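# Insert the peg fully into the block inside the box

## Task

Get the peg pushed completely down into the hole of the block that sits on the floor of the open box.

## Robot and tools

Robot: two seven-joint arms, left_arm and right_arm, each ending in a two-finger parallel gripper. Calibrated bases in the scene frame: left_arm at (+0.024, +0.295, 0) m, right_arm at (-0.022, -0.367, 0) m, both turned only slightly about z. The joint motors are cheap and weak (for example wrist roll about 23.8 N m, shoulder about 59 N m), so a heavy load or a hard contact makes a joint yield. Two cameras on a stand behind the arms: cam_head_left and cam_head_right, each 896x504. Loose objects may occasionally get nudged by something.

Frames: every pose, velocity and offset uses the scene frame. Its origin is at table-top height, halfway between the nominal bases; +x points out over the table, +y toward the left_arm side, +z up. Arm names do not match image left and right. On the gripper itself, fingers point along its +z and the pads move apart along its y. end_effector_position is the centre of the closed pads (pads 38 mm long); fingertips stick out about 19 mm past it when closed, 6 mm when fully open. Printed positions can be off by a few centimetres, more at long reach.

execute_actions(actions, cameras): actions is a list of actions; each action is a table of 1 to 15 rows, one row per 1/30 s step, and a short table repeats its final row until step 15. Every row holds 16 numbers in [-1, 1], always for both arms: left dx, dy, dz, rx, ry, rz, left gripper position, left gripper speed, then the same eight for the right arm. dx..rz are offsets (not poses) along scene axes, measured from that arm's Hand target as it was when the action began; every row of the action counts from that same start, and a later action starts from the new Hand target, so a repeated offset moves further. Scale: 1.0 = 0.6 m or 180 degrees; rx, ry, rz form one rotation vector, turning about the Hand target point. Six zeros asks nothing new of that arm (though it re-requests its Hand target). Gripper position is an absolute command: +1 open (85 mm), 0 about 45 mm, -1 closed, not exactly linear. Gripper speed: -1 about 20 mm/s, 0 about 85, +1 about 150; faster closes grip harder. Both gripper numbers are commands every time, so resend the values you want. cameras: list of names, ["all"], or []; an empty actions list returns all images.

move(target, speed, blend, stop_force, zero, blocking, cameras): drives each gripper in a straight line. target is one 16-number row in the same layout and scale, or a list of up to 15 rows; every row is an offset from the Hand targets at the move's start, not from the previous row. speed: path top speed in m/s, 0.002 to 0.5, default 0.25 (one value or one per row). blend: corner rounding in m for lists; 0 stops at each point. stop_force: 25 to 80 N, shared by both arms; a path ends when the estimated push against its travel exceeds it; unreliable when the gripper rotates, not usable with blocking=false, needs identical finger numbers on every row, and should be omitted when backing away from a contact. zero (only with stop_force): true re-zeros force before moving. Paths do not avoid obstacles and stop after 10 s. The result adds a move: line (done, off_target, moving, held, fault) plus limits such as paced or held.

wait(seconds 0 to 3600) lets time pass. stop() brakes a running move. zoom_image(camera, region=[x0, y0, x1, y1] in pixels, at most 504 each way) enlarges the latest image of cam_head_left or cam_head_right. clear_fault(arm) releases an arm after a reported torque fault. finished_scene(scene) ends the current scene by its number; the peg must stay inserted without the robot holding it.

Results: end_effector_position and end_effector_quat_wxyz per gripper; Hand target (last commanded pose after clipping, the base for next offsets); position_measured_pct, roughly 50 minus 50 times the finger position; object_status 0 moving, 1 blocked while opening, 2 stopped on an object (firm grip), 3 at the requested position or pads touching; motor_current_ma; Flange force along gripper axes (includes held weight, noisy, sometimes no reading); joint positions, velocities ("within noise" when still) and torques; Tool commands; step readings of positions; MOTOR HOT and FAULT lines.

Gripping: close to a position narrower than the peg and keep sending it; to release, send a few millimetres wider than the peg. Check the reading a moment after the fingers stop.

Cautions: each step the commanded orientation is clipped to 32 degrees from the measured one; large turns can swing the elbow. Arms are stiff, so a target a few mm past a firm contact presses very hard; insert slowly, ideally with stop_force, and end a push by commanding back past the gripper. A joint torque over its limit, or a joint deviating over 5 degrees, stops that arm until clear_fault. Motors heat when loaded or stretched; at 75 °C the arm sags for 30 s or more. A clearance check blocks arm-to-arm approaches but not always; collisions between arms can end the task. Never drop the peg, swing it fast, slam things or leave anything off the table.

Each tool is called after "Call:" as name([rows], argument=value, ...), one row to a line, values as JSON.

## Session

Call:
execute_actions(actions=[], cameras=["all"])

Scene clock: 0.00 s.
left_arm: end_effector_position=(+0.6242, +0.3511, +0.3254) position_measured_pct=0.0 object_status=3 motor_current_ma=0 end_effector_quat_wxyz=(-0.073, -0.309, +0.942, -0.109) | right_arm: end_effector_position=(+0.1824, -0.2523, +0.2183) position_measured_pct=0.0 object_status=3 motor_current_ma=0 end_effector_quat_wxyz=(+0.044, +0.618, +0.784, +0.018)
Joint positions: left_arm=[-0.225 0.915 -0.014 0.384 0.257 1.967 2.031] | right_arm=[-0.838 -0.122 0.133 2.279 0.121 0.937 -0.58]
Joint velocities: within noise
Joint torques (N m): no reading
Motor temperatures (°C): left_arm=[34 32 31 31 38 36 40] | right_arm=[32 30 28 33 39 34 38]
Flange force (N): no reading
Hand target: left_arm +0.6242, +0.3511, +0.3254; -0.073, -0.309, +0.942, -0.109 | right_arm +0.1824, -0.2523, +0.2183; +0.044, +0.618, +0.784, +0.018
Tool commands: left_gripper/position=+1.0 left_gripper/speed=+1.0 right_gripper/position=+1.0 right_gripper/speed=+1.0

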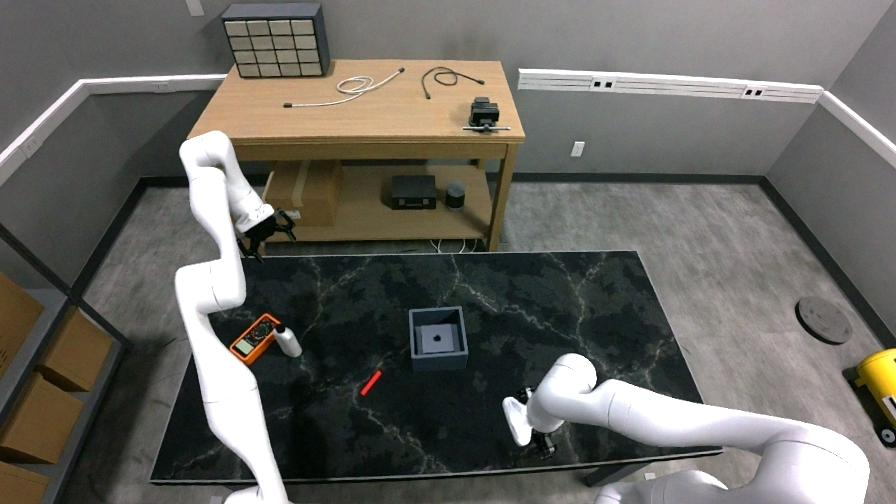

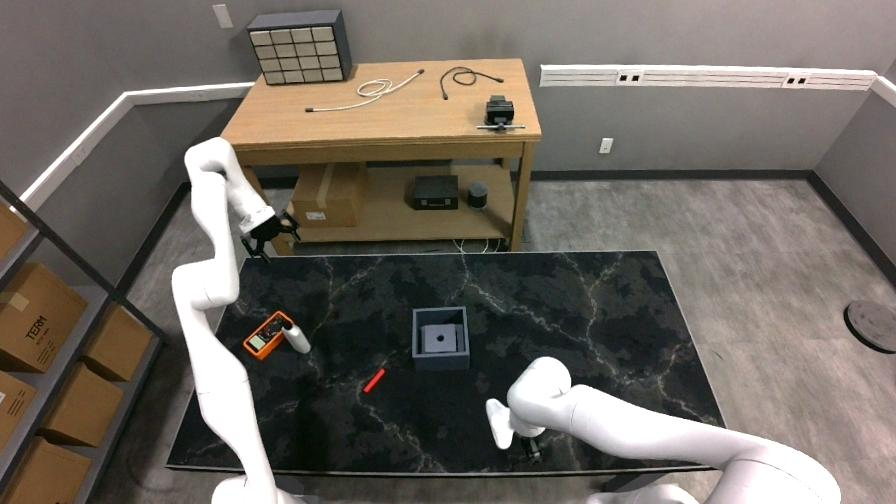

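Call:
zoom_image(camera="cam_head_left", region=[350, 300, 480, 400])

Call:
zoom_image(camera="cam_head_right", region=[350, 300, 480, 400])

Scaled by 3.877.

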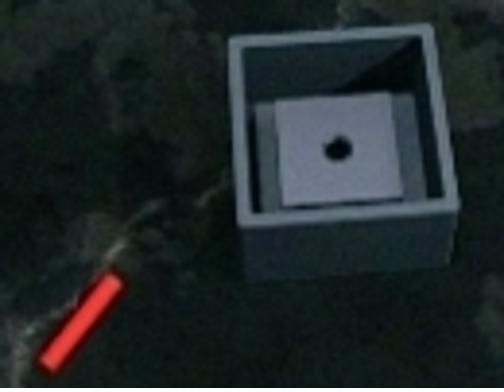

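Scaled by 3.877.

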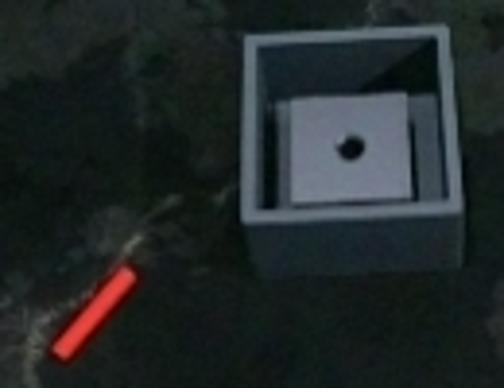

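Call:
move([
  [-0.4337,-0.3602,-0.3757,0.0583,-0.1865,-0.3701,0,1,0,0,0,0,0,0,1,1],
  [-0.4337,-0.3602,-0.499,0.0583,-0.1865,-0.3701,0,1,0,0,0,0,0,0,1,1],
  [-0.4337,-0.3602,-0.499,0.0583,-0.1865,-0.3701,-1,-0.5,0,0,0,0,0,0,1,1],
  [-0.4337,-0.3602,-0.2257,0.0583,-0.1865,-0.3701,-1,-0.5,0,0,0,0,0,0,1,1],
], speed=[0.3,0.12,0.12,0.25], blend=[0.02,0,0,0], cameras=["all"])

Scene clock: 57.90 s.
left_arm: end_effector_position=(+0.3639, +0.1350, +0.1900) position_measured_pct=86.1 object_status=2 motor_current_ma=50 end_effector_quat_wxyz=(+0.166, +0.288, +0.942, -0.050) | right_arm: end_effector_position=(+0.1824, -0.2523, +0.2183) position_measured_pct=0.0 object_status=3 motor_current_ma=0 end_effector_quat_wxyz=(+0.044, +0.618, +0.784, +0.018)
Joint positions: left_arm=[0.068 0.108 0.268 2.246 0.154 0.46 1.156] | right_arm=[-0.838 -0.122 0.133 2.279 0.121 0.937 -0.58]
Joint torques (N m): left_arm=[-0.34 -9.91 1.08 -7.24 -0.19 -0.44 0.25] | right_arm=[1.16 -4.37 -0.92 -8.44 0.78 0.13 -0.05]
Flange force (N): left_arm=[0.4 1.7 4.5] | right_arm=[-1.3 -2.4 1.5]
Hand target: left_arm +0.3639, +0.1350, +0.1900; +0.166, +0.288, +0.942, -0.050 | right_arm +0.1824, -0.2523, +0.2183; +0.044, +0.618, +0.784, +0.018
Off the commanded pose: left_arm 0.000 m, 0 deg | right_arm 0.000 m, 0 deg.
move: done

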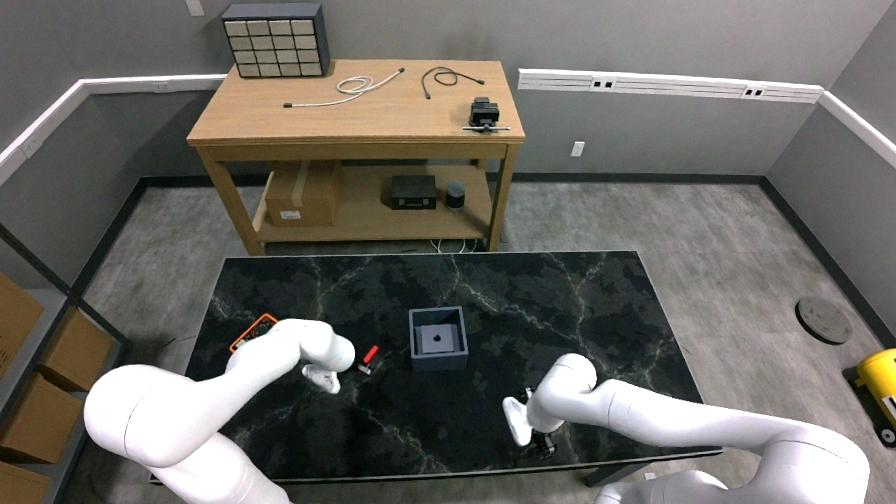

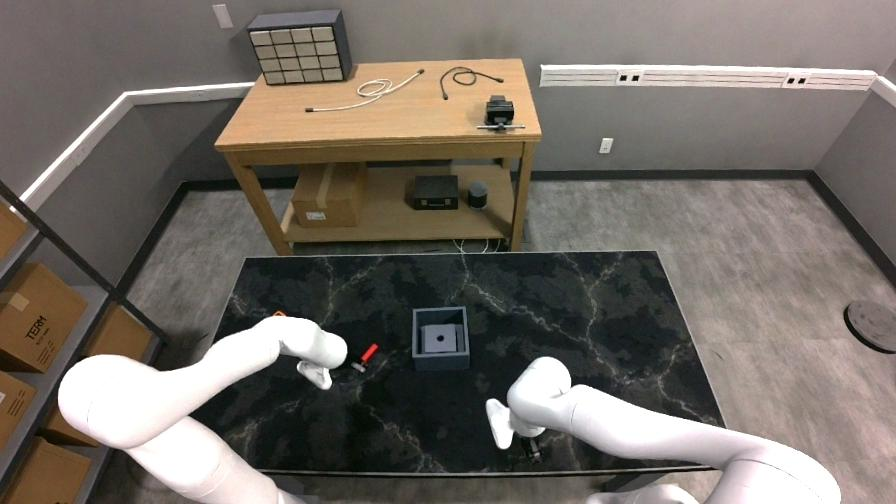

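Call:
move([
  [0.2178,-0.3268,-0.0167,-0.2761,0.5192,0.5192,-1,-0.5,0,0,0,0,0,0,1,1],
  [0.2178,-0.3268,-0.0883,-0.2761,0.5192,0.5192,-1,-0.5,0,0,0,0,0,0,1,1],
], speed=[0.35,0.15], blend=[0.015,0], cameras=["all"])

Call:
zoom_image(camera="cam_head_left", region=[410, 300, 460, 350])

Call:
zoom_image(camera="cam_head_right", region=[410, 300, 460, 350])

Scene clock: 70.23 s.
left_arm: end_effector_position=(+0.4946, -0.0610, +0.1370) position_measured_pct=86.1 object_status=2 motor_current_ma=50 end_effector_quat_wxyz=(+0.406, +0.579, -0.579, +0.406) | right_arm: end_effector_position=(+0.1824, -0.2523, +0.2183) position_measured_pct=0.0 object_status=3 motor_current_ma=0 end_effector_quat_wxyz=(+0.044, +0.618, +0.784, +0.018)
Joint positions: left_arm=[-0.103 0.985 0.324 1.767 1.348 0.987 2.054] | right_arm=[-0.838 -0.122 0.133 2.279 0.121 0.937 -0.58]
Joint torques (N m): left_arm=[-0.36 -20.46 6 -3.66 0.72 2.8 0.18] | right_arm=[1.16 -4.33 -0.87 -8.44 0.77 0.13 -0.06]
Flange force (N): left_arm=[-3.0 0.0 2.3] | right_arm=[-1.3 -2.6 1.4]
Hand target: left_arm +0.4946, -0.0611, +0.1370; +0.406, +0.579, -0.579, +0.406 | right_arm +0.1824, -0.2523, +0.2183; +0.044, +0.618, +0.784, +0.018
Off the commanded pose: left_arm 0.000 m, 0 deg | right_arm 0.000 m, 0 deg.
move: done

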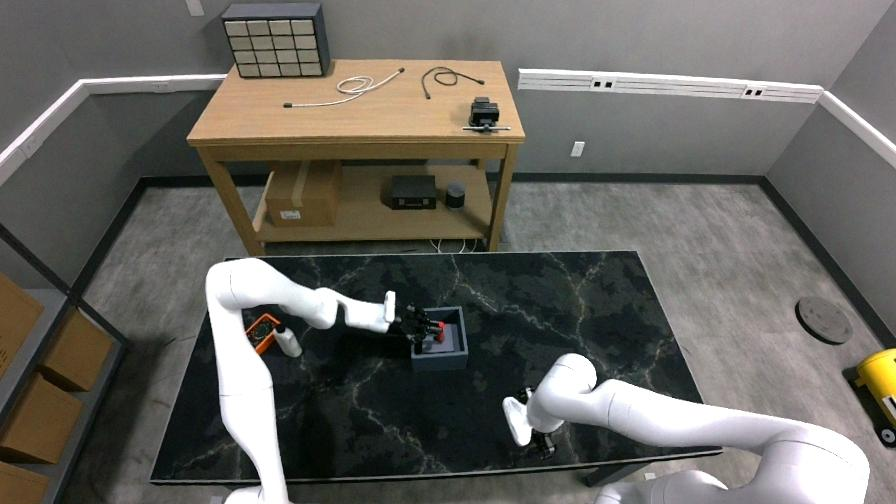

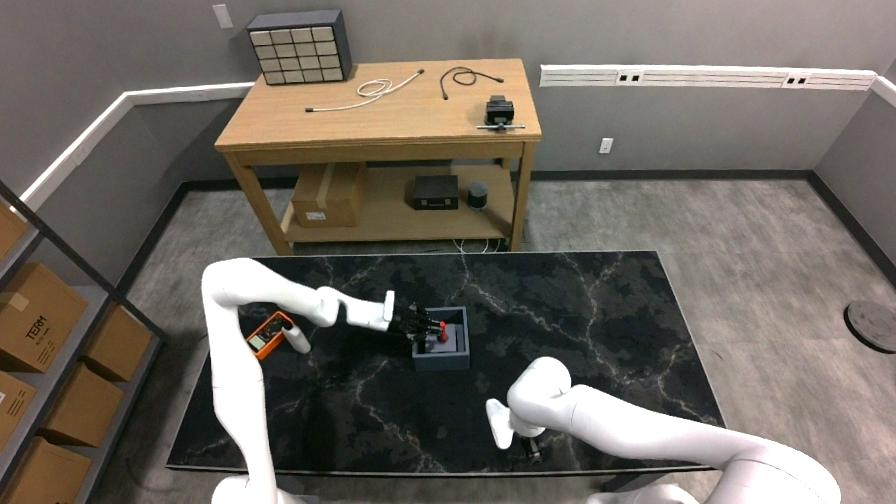

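Scaled by 10.080.

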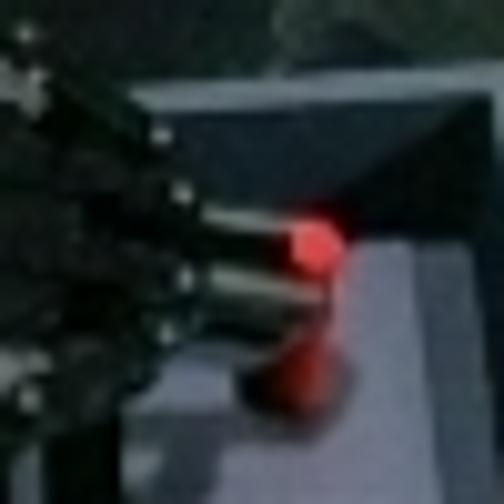

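Scaled by 10.080.

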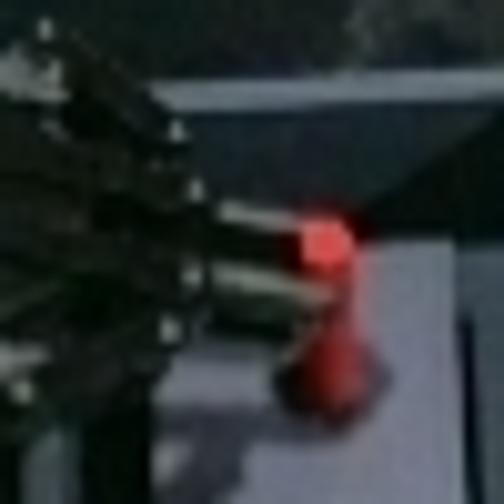

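Call:
move(target=[0.0117,0.01,-0.0183,0,0,0,-1,-0.5,0,0,0,0,0,0,1,1], speed=0.1, cameras=["all"])

Call:
zoom_image(camera="cam_head_left", region=[420, 310, 460, 350])

Call:
zoom_image(camera="cam_head_right", region=[420, 310, 460, 350])

Scene clock: 98.97 s.
left_arm: end_effector_position=(+0.5016, -0.0551, +0.1261) position_measured_pct=86.1 object_status=2 motor_current_ma=50 end_effector_quat_wxyz=(+0.406, +0.579, -0.579, +0.406) | right_arm: end_effector_position=(+0.1824, -0.2523, +0.2183) position_measured_pct=0.0 object_status=3 motor_current_ma=0 end_effector_quat_wxyz=(+0.044, +0.618, +0.784, +0.018)
Joint positions: left_arm=[-0.109 1.014 0.315 1.74 1.333 0.997 2.053] | right_arm=[-0.838 -0.122 0.133 2.279 0.121 0.937 -0.58]
Joint torques (N m): left_arm=[-1 -14.41 0.23 -3.97 0.03 -2.56 -0.01] | right_arm=[1.17 -4.31 -0.88 -8.4 0.76 0.12 -0.06]
Flange force (N): left_arm=[12.3 5.2 -6.4] | right_arm=[-1.3 -2.5 1.2]
Hand target: left_arm +0.5016, -0.0551, +0.1260; +0.406, +0.579, -0.579, +0.406 | right_arm +0.1824, -0.2523, +0.2183; +0.044, +0.618, +0.784, +0.018
Off the commanded pose: left_arm 0.000 m, 0 deg | right_arm 0.000 m, 0 deg.
move: done

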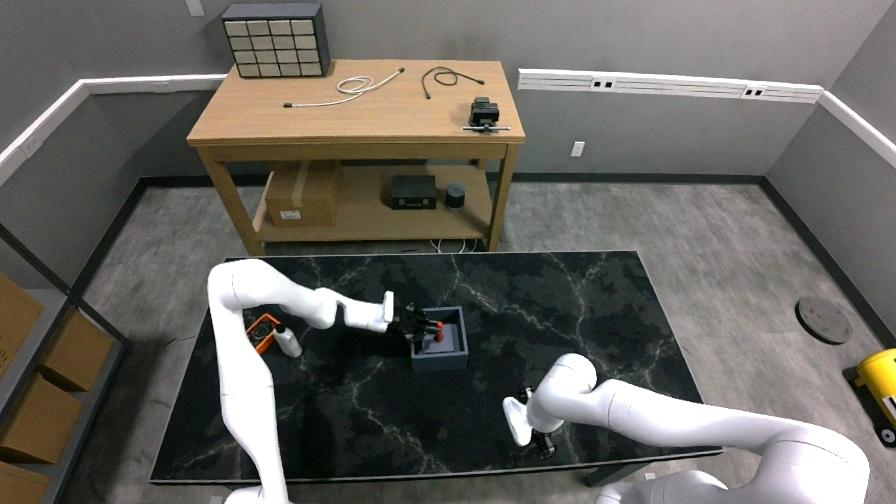

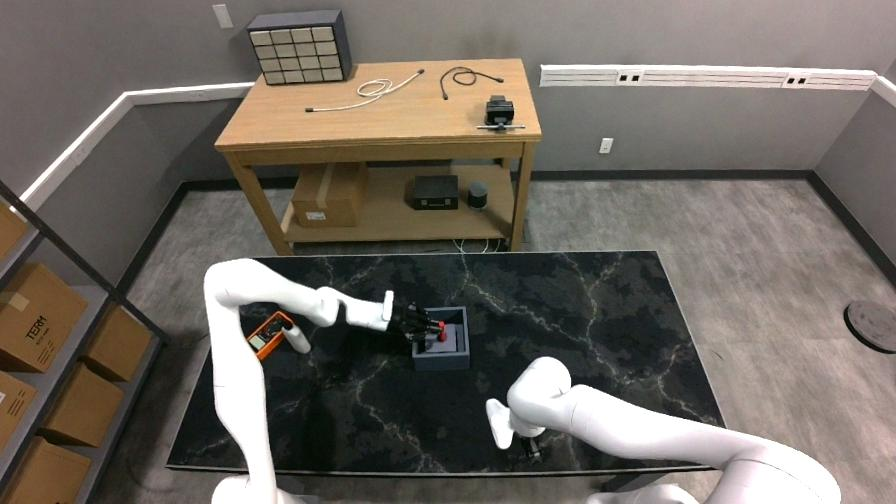

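Scaled by 12.600.

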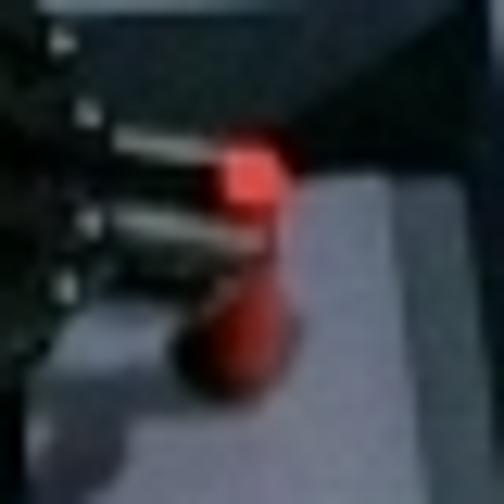

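Scaled by 12.600.

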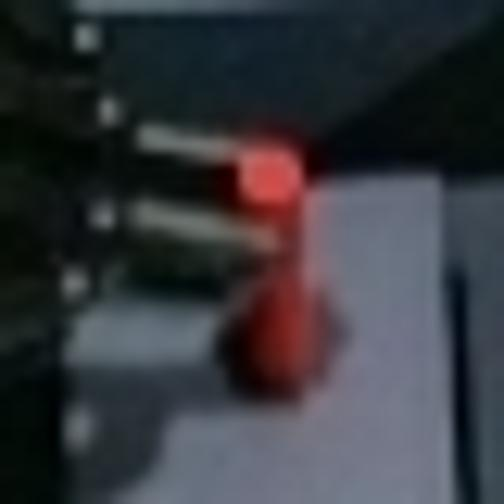

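Call:
move([
  [0,0,0.01,0,0,0,-1,-0.5,0,0,0,0,0,0,1,1],
  [0.0078,0.0075,0.01,0,0,0,-1,-0.5,0,0,0,0,0,0,1,1],
], speed=0.1, cameras=[])

Call:
move(target=[0,0,-0.06,0,0,0,-1,-0.5,0,0,0,0,0,0,1,1], speed=0.04, stop_force=25, cameras=["all"])

Call:
zoom_image(camera="cam_head_left", region=[420, 310, 460, 350])

Call:
zoom_image(camera="cam_head_right", region=[420, 310, 460, 350])

Scene clock: 114.13 s.
left_arm: end_effector_position=(+0.5063, -0.0506, +0.1320) position_measured_pct=86.1 object_status=2 motor_current_ma=50 end_effector_quat_wxyz=(+0.406, +0.579, -0.579, +0.406) | right_arm: end_effector_position=(+0.1824, -0.2523, +0.2183) position_measured_pct=0.0 object_status=3 motor_current_ma=0 end_effector_quat_wxyz=(+0.044, +0.618, +0.784, +0.018)
Joint positions: left_arm=[-0.115 1.004 0.311 1.727 1.316 1.01 2.079] | right_arm=[-0.838 -0.122 0.133 2.279 0.121 0.937 -0.58]
Joint torques (N m): left_arm=[-0.45 -20.87 5.89 -3.67 0.55 2.79 0.32] | right_arm=[1.15 -4.37 -0.91 -8.4 0.76 0.13 -0.05]
Flange force (N): left_arm=[-3.2 0.4 3.0] | right_arm=[-1.3 -2.4 1.4]
Hand target: left_arm +0.5063, -0.0506, +0.1320; +0.406, +0.579, -0.579, +0.406 | right_arm +0.1824, -0.2523, +0.2183; +0.044, +0.618, +0.784, +0.018
Off the commanded pose: left_arm 0.000 m, 0 deg | right_arm 0.000 m, 0 deg.
move: done

Scene clock: 115.57 s.
left_arm: end_effector_position=(+0.5061, -0.0509, +0.1197) position_measured_pct=86.1 object_status=2 motor_current_ma=50 end_effector_quat_wxyz=(+0.406, +0.578, -0.579, +0.406) | right_arm: end_effector_position=(+0.1824, -0.2523, +0.2183) position_measured_pct=0.0 object_status=3 motor_current_ma=0 end_effector_quat_wxyz=(+0.044, +0.618, +0.784, +0.018)
Joint positions: left_arm=[-0.114 1.032 0.31 1.722 1.322 1.005 2.054] | right_arm=[-0.838 -0.122 0.133 2.279 0.121 0.937 -0.58]
Joint torques (N m): left_arm=[0 -2.71 -9.28 -3.57 -1.6 -11.17 -0.34] | right_arm=[1.15 -4.35 -0.87 -8.44 0.75 0.14 -0.05]
Flange force (N): left_arm=[39.1 12.4 -23.4] | right_arm=[-1.3 -2.5 1.5]
Hand target: left_arm +0.5061, -0.0508, +0.1197; +0.406, +0.579, -0.579, +0.406 (not the last commanded pose) | right_arm +0.1824, -0.2523, +0.2183; +0.044, +0.618, +0.784, +0.018
Off the commanded pose: left_arm 0.024 m, 0 deg | right_arm 0.000 m, 0 deg.
move: contact (left_arm)

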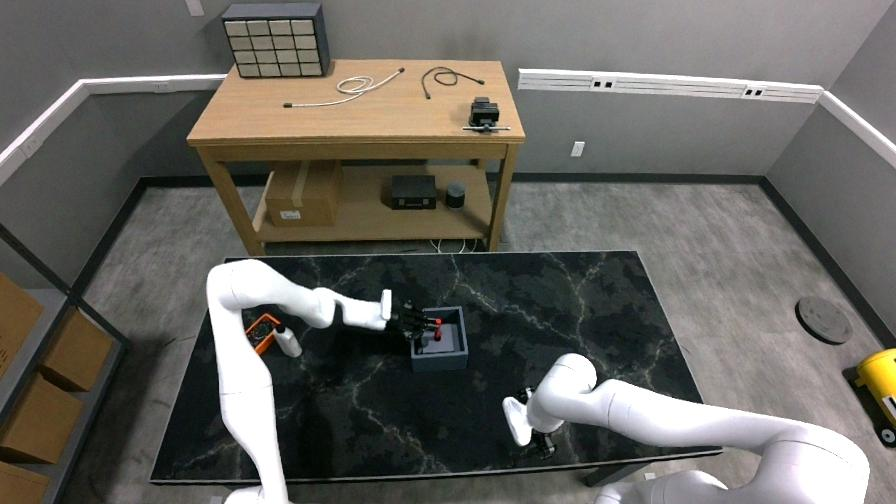

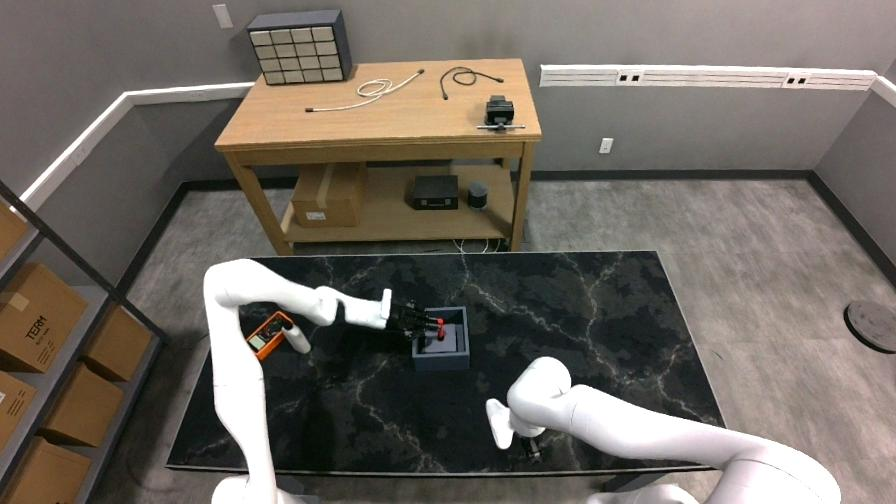

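Scaled by 12.600.

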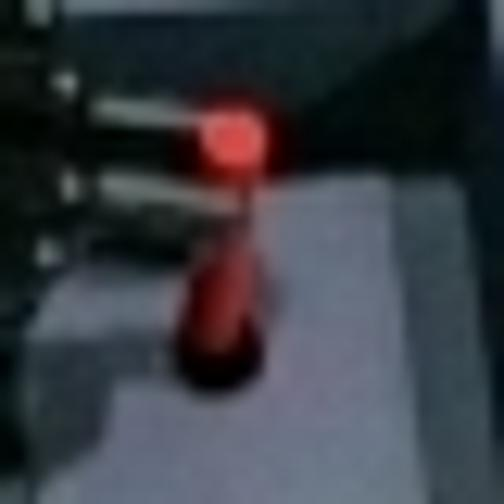

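Scaled by 12.600.

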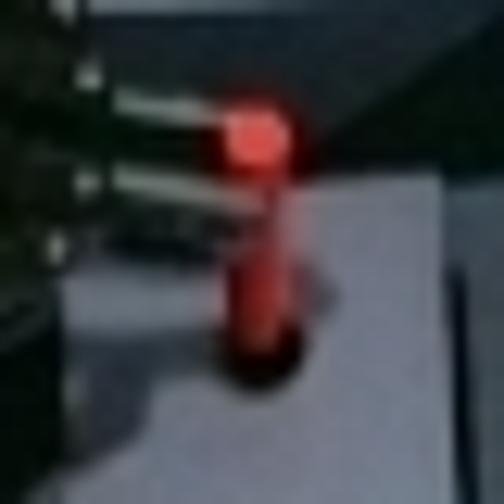

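Call:
move([
  [0,0,0.0133,0,0,0,-1,-0.5,0,0,0,0,0,0,1,1],
  [-0.0092,0,0.0133,0,0,0,-1,-0.5,0,0,0,0,0,0,1,1],
], speed=0.1, cameras=["all"])

Call:
zoom_image(camera="cam_head_left", region=[420, 310, 460, 350])

Call:
zoom_image(camera="cam_head_right", region=[420, 310, 460, 350])

Scene clock: 152.40 s.
left_arm: end_effector_position=(+0.5006, -0.0509, +0.1277) position_measured_pct=86.1 object_status=2 motor_current_ma=50 end_effector_quat_wxyz=(+0.406, +0.578, -0.579, +0.406) | right_arm: end_effector_position=(+0.1824, -0.2523, +0.2183) position_measured_pct=0.0 object_status=3 motor_current_ma=0 end_effector_quat_wxyz=(+0.044, +0.618, +0.784, +0.018)
Joint positions: left_arm=[-0.117 1.01 0.313 1.745 1.327 1.004 2.052] | right_arm=[-0.838 -0.122 0.133 2.279 0.121 0.937 -0.58]
Joint torques (N m): left_arm=[0.21 -16.33 2.83 -1.19 -0.78 0.49 0.38] | right_arm=[1.16 -4.34 -0.88 -8.45 0.76 0.12 -0.04]
Flange force (N): left_arm=[5.7 -2.2 -0.7] | right_arm=[-1.3 -2.6 1.4]
Hand target: left_arm +0.5006, -0.0509, +0.1277; +0.406, +0.578, -0.579, +0.406 | right_arm +0.1824, -0.2523, +0.2183; +0.044, +0.618, +0.784, +0.018
Off the commanded pose: left_arm 0.000 m, 0 deg | right_arm 0.000 m, 0 deg.
move: done

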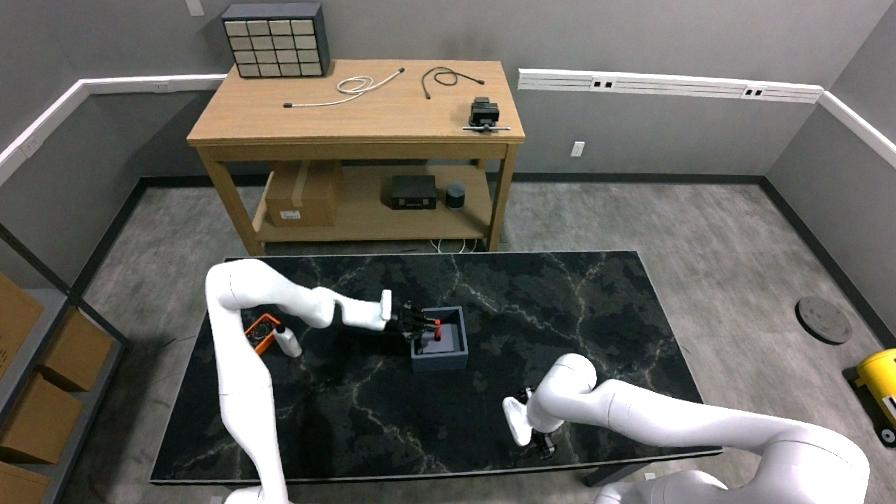

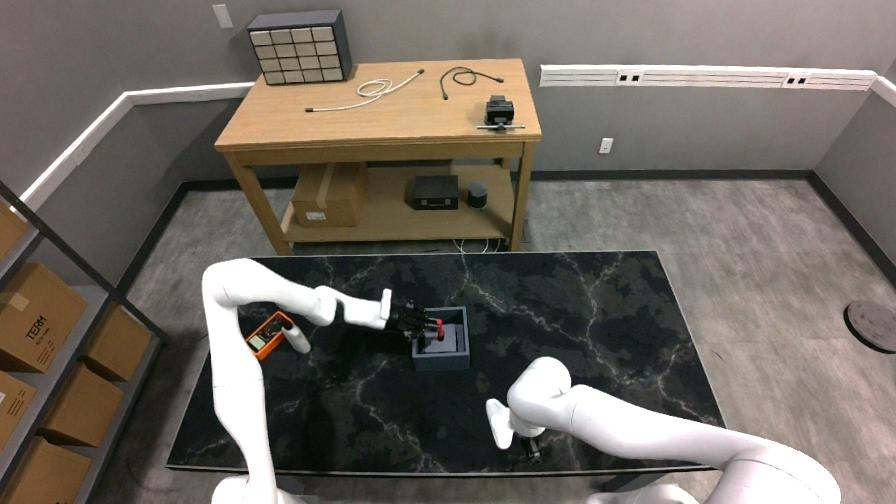

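Scaled by 12.600.

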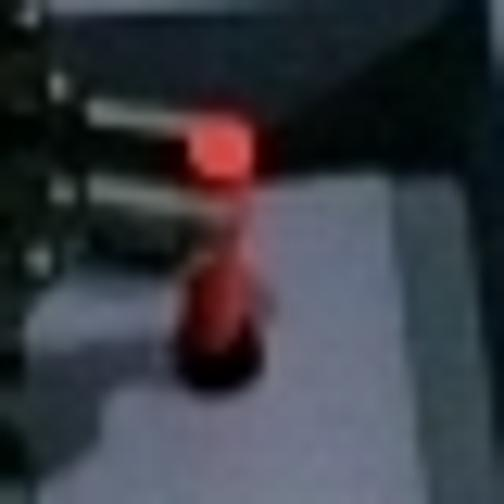

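Scaled by 12.600.

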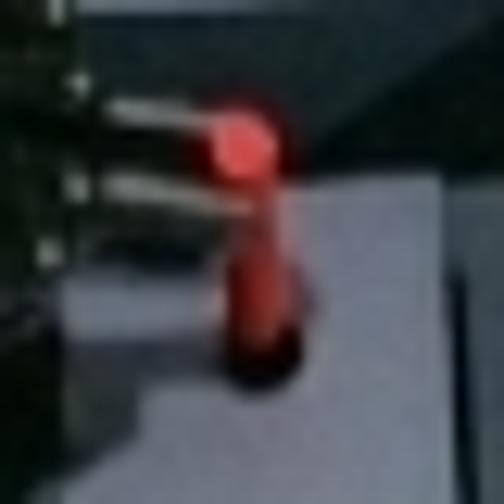

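Call:
move([
  [0,0,0.0125,0,0,0,-1,-0.5,0,0,0,0,0,0,1,1],
  [-0.005,0,0.0125,0,0,0,-1,-0.5,0,0,0,0,0,0,1,1],
], speed=0.1, cameras=["all"])

Call:
zoom_image(camera="cam_head_left", region=[420, 310, 460, 350])

Call:
zoom_image(camera="cam_head_right", region=[420, 310, 460, 350])

Scene clock: 174.40 s.
left_arm: end_effector_position=(+0.4976, -0.0508, +0.1352) position_measured_pct=86.1 object_status=2 motor_current_ma=50 end_effector_quat_wxyz=(+0.406, +0.578, -0.579, +0.406) | right_arm: end_effector_position=(+0.1824, -0.2523, +0.2183) position_measured_pct=0.0 object_status=3 motor_current_ma=0 end_effector_quat_wxyz=(+0.044, +0.618, +0.784, +0.018)
Joint positions: left_arm=[-0.119 0.99 0.315 1.759 1.328 1.004 2.058] | right_arm=[-0.838 -0.122 0.133 2.279 0.121 0.937 -0.58]
Joint torques (N m): left_arm=[-0.27 -20.55 5.99 -3.65 0.81 2.8 0.24] | right_arm=[1.18 -4.34 -0.9 -8.45 0.78 0.13 -0.04]
Flange force (N): left_arm=[-3.3 0.1 2.1] | right_arm=[-1.3 -2.6 1.4]
Hand target: left_arm +0.4976, -0.0509, +0.1352; +0.406, +0.578, -0.579, +0.406 | right_arm +0.1824, -0.2523, +0.2183; +0.044, +0.618, +0.784, +0.018
Off the commanded pose: left_arm 0.000 m, 0 deg | right_arm 0.000 m, 0 deg.
move: done

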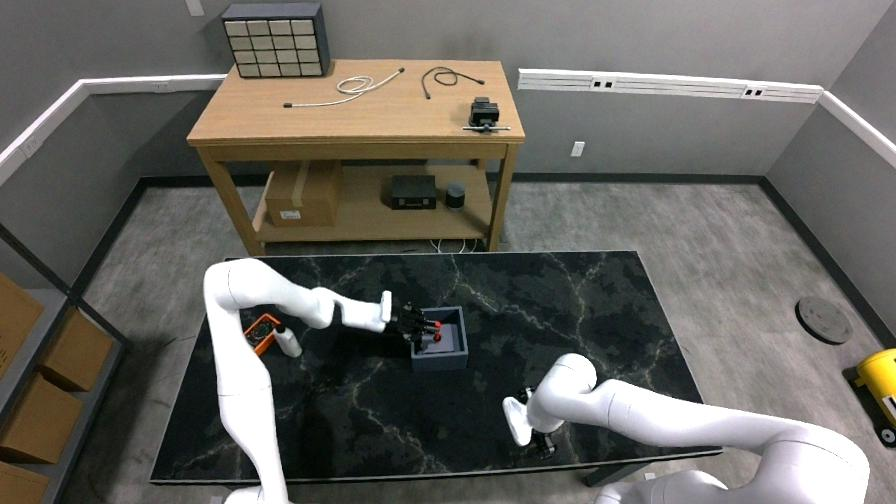

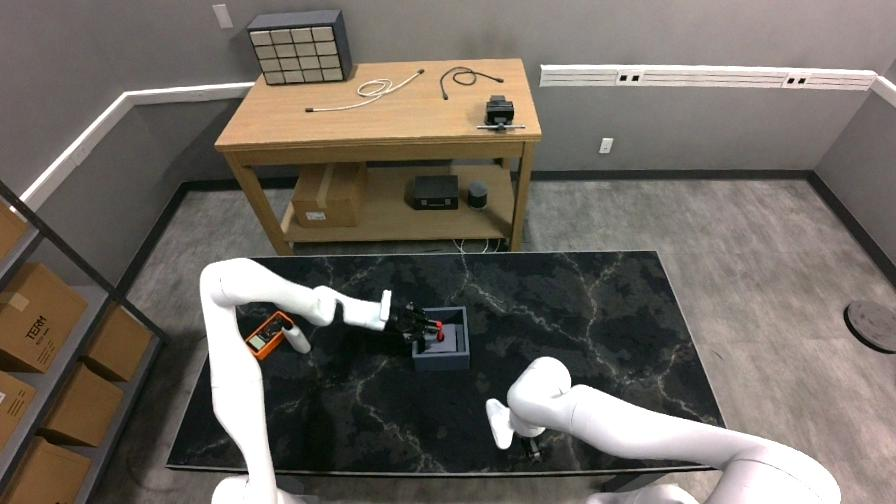

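Scaled by 12.600.

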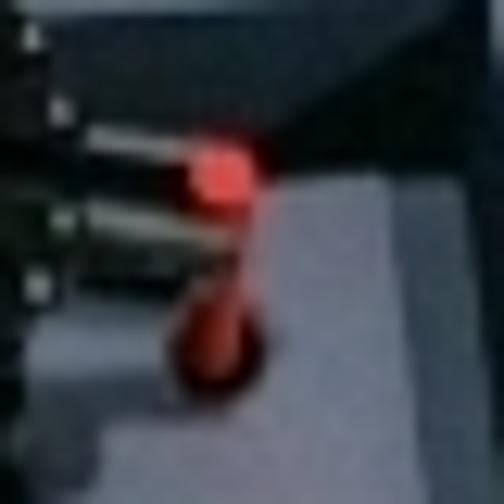

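Scaled by 12.600.

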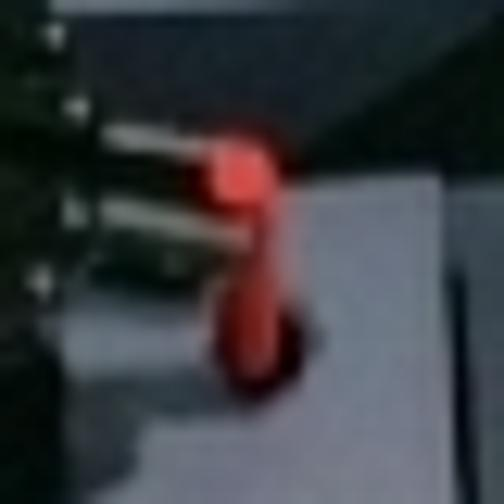

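Call:
move(target=[0.0012,0.0013,0,0,-0.0222,0,-1,-0.5,0,0,0,0,0,0,1,1], speed=0.1, cameras=[])

Call:
move(target=[0,0,-0.065,0,0,0,-1,-0.5,0,0,0,0,0,0,1,1], speed=0.03, stop_force=25, cameras=["all"])

Call:
zoom_image(camera="cam_head_left", region=[420, 310, 460, 350])

Call:
zoom_image(camera="cam_head_right", region=[420, 310, 460, 350])

Scene clock: 198.33 s.
left_arm: end_effector_position=(+0.4983, -0.0501, +0.1352) position_measured_pct=86.1 object_status=2 motor_current_ma=50 end_effector_quat_wxyz=(+0.386, +0.564, -0.593, +0.426) | right_arm: end_effector_position=(+0.1824, -0.2523, +0.2183) position_measured_pct=0.0 object_status=3 motor_current_ma=0 end_effector_quat_wxyz=(+0.044, +0.618, +0.784, +0.018)
Joint positions: left_arm=[-0.128 0.986 0.326 1.784 1.36 0.984 1.959] | right_arm=[-0.838 -0.122 0.133 2.279 0.121 0.937 -0.58]
Joint torques (N m): left_arm=[-0.36 -20.38 5.99 -3.38 0.61 2.86 0.31] | right_arm=[1.17 -4.34 -0.9 -8.44 0.76 0.12 -0.05]
Flange force (N): left_arm=[-3.5 0.3 2.7] | right_arm=[-1.3 -2.6 1.3]
Hand target: left_arm +0.4983, -0.0501, +0.1352; +0.386, +0.564, -0.593, +0.426 | right_arm +0.1824, -0.2523, +0.2183; +0.044, +0.618, +0.784, +0.018
Off the commanded pose: left_arm 0.000 m, 0 deg | right_arm 0.000 m, 0 deg.
move: done

Scene clock: 200.37 s.
left_arm: end_effector_position=(+0.4983, -0.0501, +0.0965) position_measured_pct=86.1 object_status=2 motor_current_ma=50 end_effector_quat_wxyz=(+0.386, +0.564, -0.593, +0.426) | right_arm: end_effector_position=(+0.1824, -0.2523, +0.2183) position_measured_pct=0.0 object_status=3 motor_current_ma=0 end_effector_quat_wxyz=(+0.044, +0.618, +0.784, +0.018)
Joint positions: left_arm=[-0.125 1.075 0.319 1.765 1.378 0.97 1.881] | right_arm=[-0.838 -0.122 0.133 2.279 0.121 0.937 -0.58]
Joint torques (N m): left_arm=[0.56 -10.98 -0.06 -2.41 -0.3 -2.58 -0.26] | right_arm=[1.15 -4.36 -0.94 -8.4 0.76 0.12 -0.04]
Flange force (N): left_arm=[19.4 2.4 -11.0] | right_arm=[-1.3 -2.4 1.3]
Hand target: left_arm +0.4983, -0.0501, +0.0965; +0.386, +0.564, -0.593, +0.426 | right_arm +0.1824, -0.2523, +0.2183; +0.044, +0.618, +0.784, +0.018
Off the commanded pose: left_arm 0.000 m, 0 deg | right_arm 0.000 m, 0 deg.
move: contact (left_arm)

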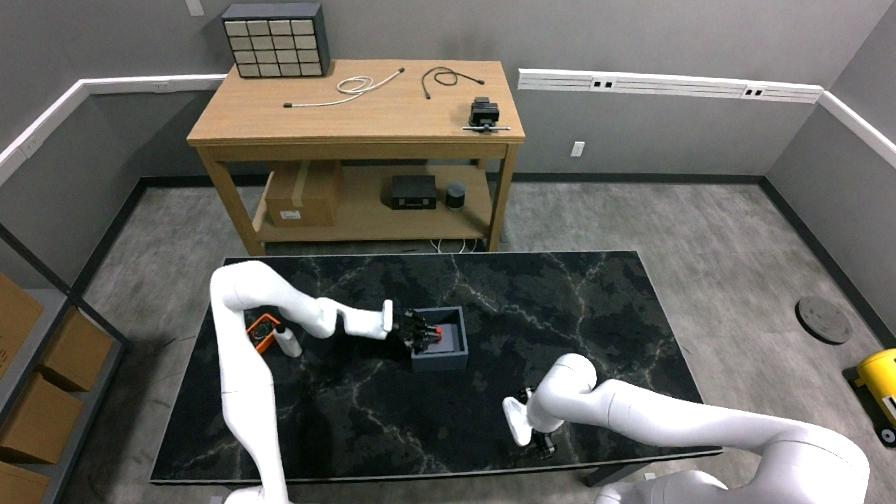

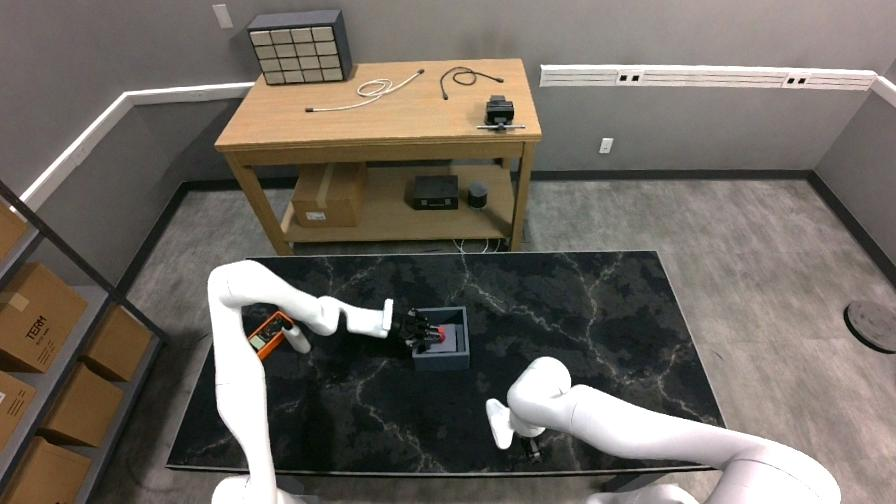

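Scaled by 12.600.

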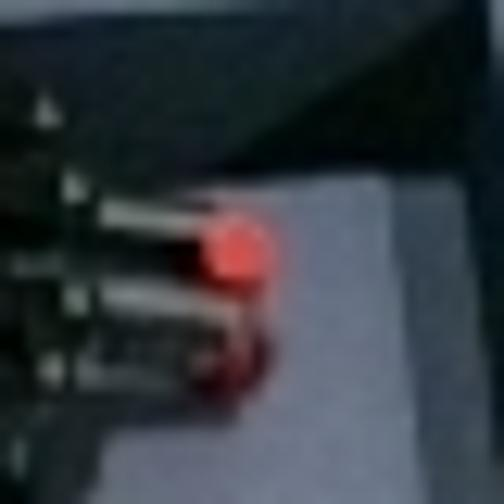

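Scaled by 12.600.

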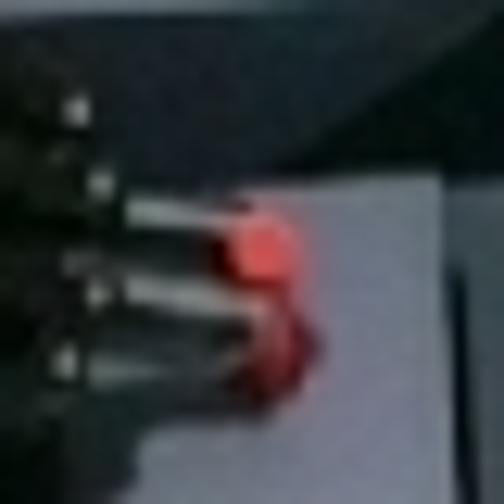

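Call:
move([
  [0,0,0.002,0,0,0,0,-0.5,0,0,0,0,0,0,1,1],
  [0,0.1333,0.06,0,0,0,0,-0.5,0,0,0,0,0,0,1,1],
  [0,0.25,0.2,0,0,0,0,-0.5,0,0,0,0,0,0,1,1],
], speed=[0.1,0.2,0.3], blend=[0,0.03,0], cameras=["all"])

Call:
zoom_image(camera="cam_head_left", region=[410, 310, 470, 370])

Call:
zoom_image(camera="cam_head_right", region=[410, 310, 470, 370])

Scene clock: 212.73 s.
left_arm: end_effector_position=(+0.4983, +0.0999, +0.2164) position_measured_pct=49.8 object_status=3 motor_current_ma=0 end_effector_quat_wxyz=(+0.386, +0.564, -0.593, +0.426) | right_arm: end_effector_position=(+0.1824, -0.2523, +0.2183) position_measured_pct=0.0 object_status=3 motor_current_ma=0 end_effector_quat_wxyz=(+0.044, +0.618, +0.784, +0.018)
Joint positions: left_arm=[-0.384 0.804 0.233 1.757 1.089 1.278 2.143] | right_arm=[-0.838 -0.122 0.133 2.279 0.121 0.937 -0.58]
Joint torques (N m): left_arm=[-0.39 -18.98 4.5 -4.27 1.22 2.54 -0.01] | right_arm=[1.19 -4.35 -0.89 -8.44 0.77 0.11 -0.05]
Flange force (N): left_arm=[-2.4 -1.3 1.8] | right_arm=[-1.2 -2.6 1.3]
Hand target: left_arm +0.4983, +0.0999, +0.2164; +0.386, +0.564, -0.593, +0.426 | right_arm +0.1824, -0.2523, +0.2183; +0.044, +0.618, +0.784, +0.018
Off the commanded pose: left_arm 0.000 m, 0 deg | right_arm 0.000 m, 0 deg.
move: done

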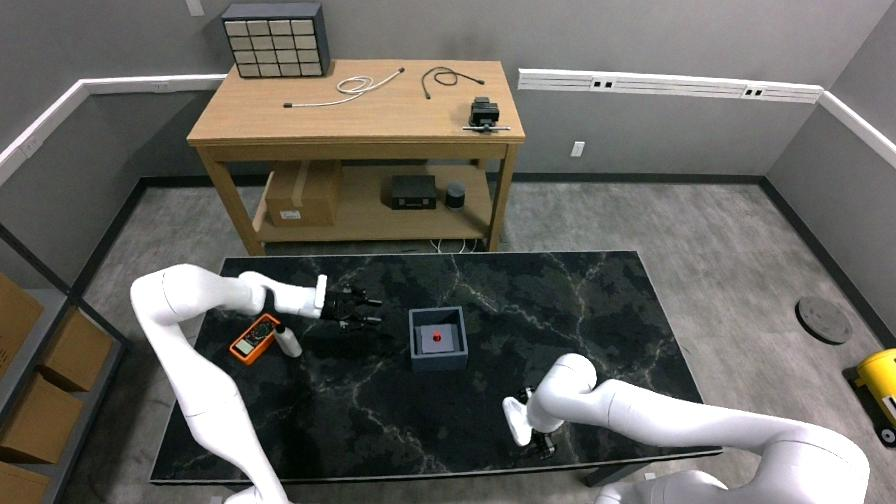

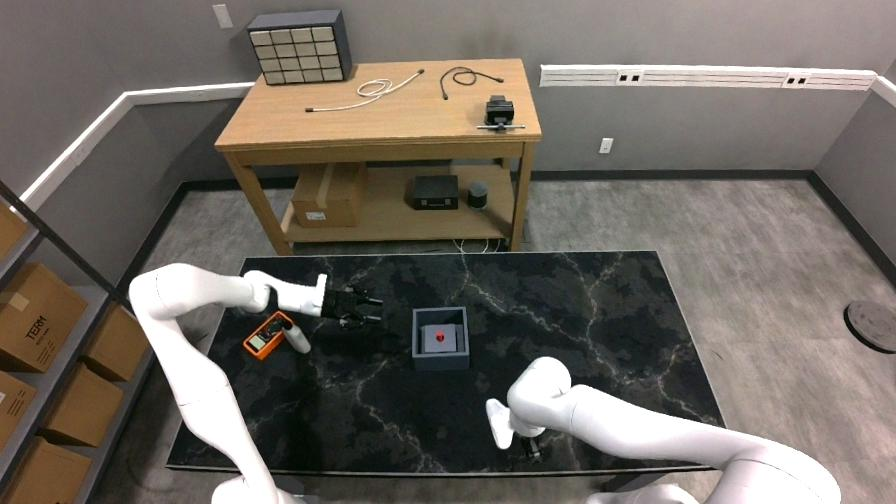

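Scaled by 8.400.

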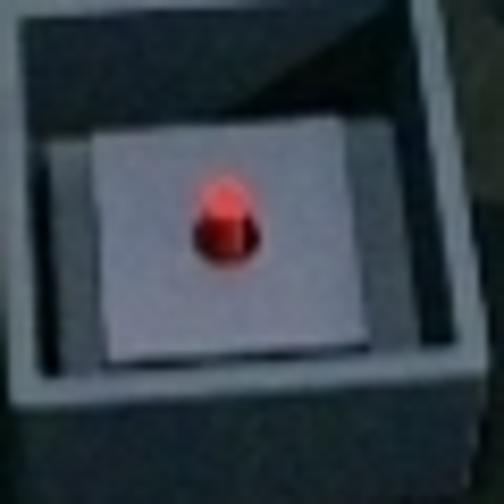

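Scaled by 8.400.

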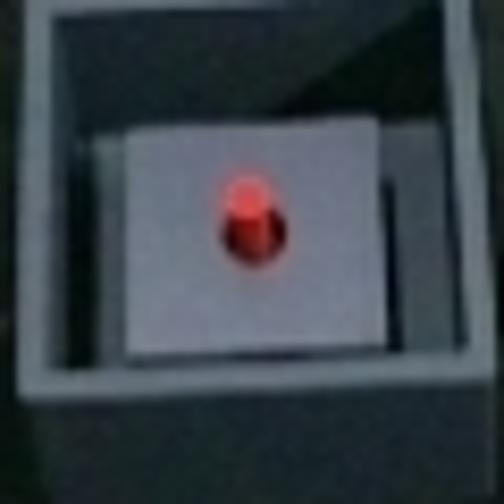

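Call:
finished_scene(scene=2)

The scene is finished: the task was done.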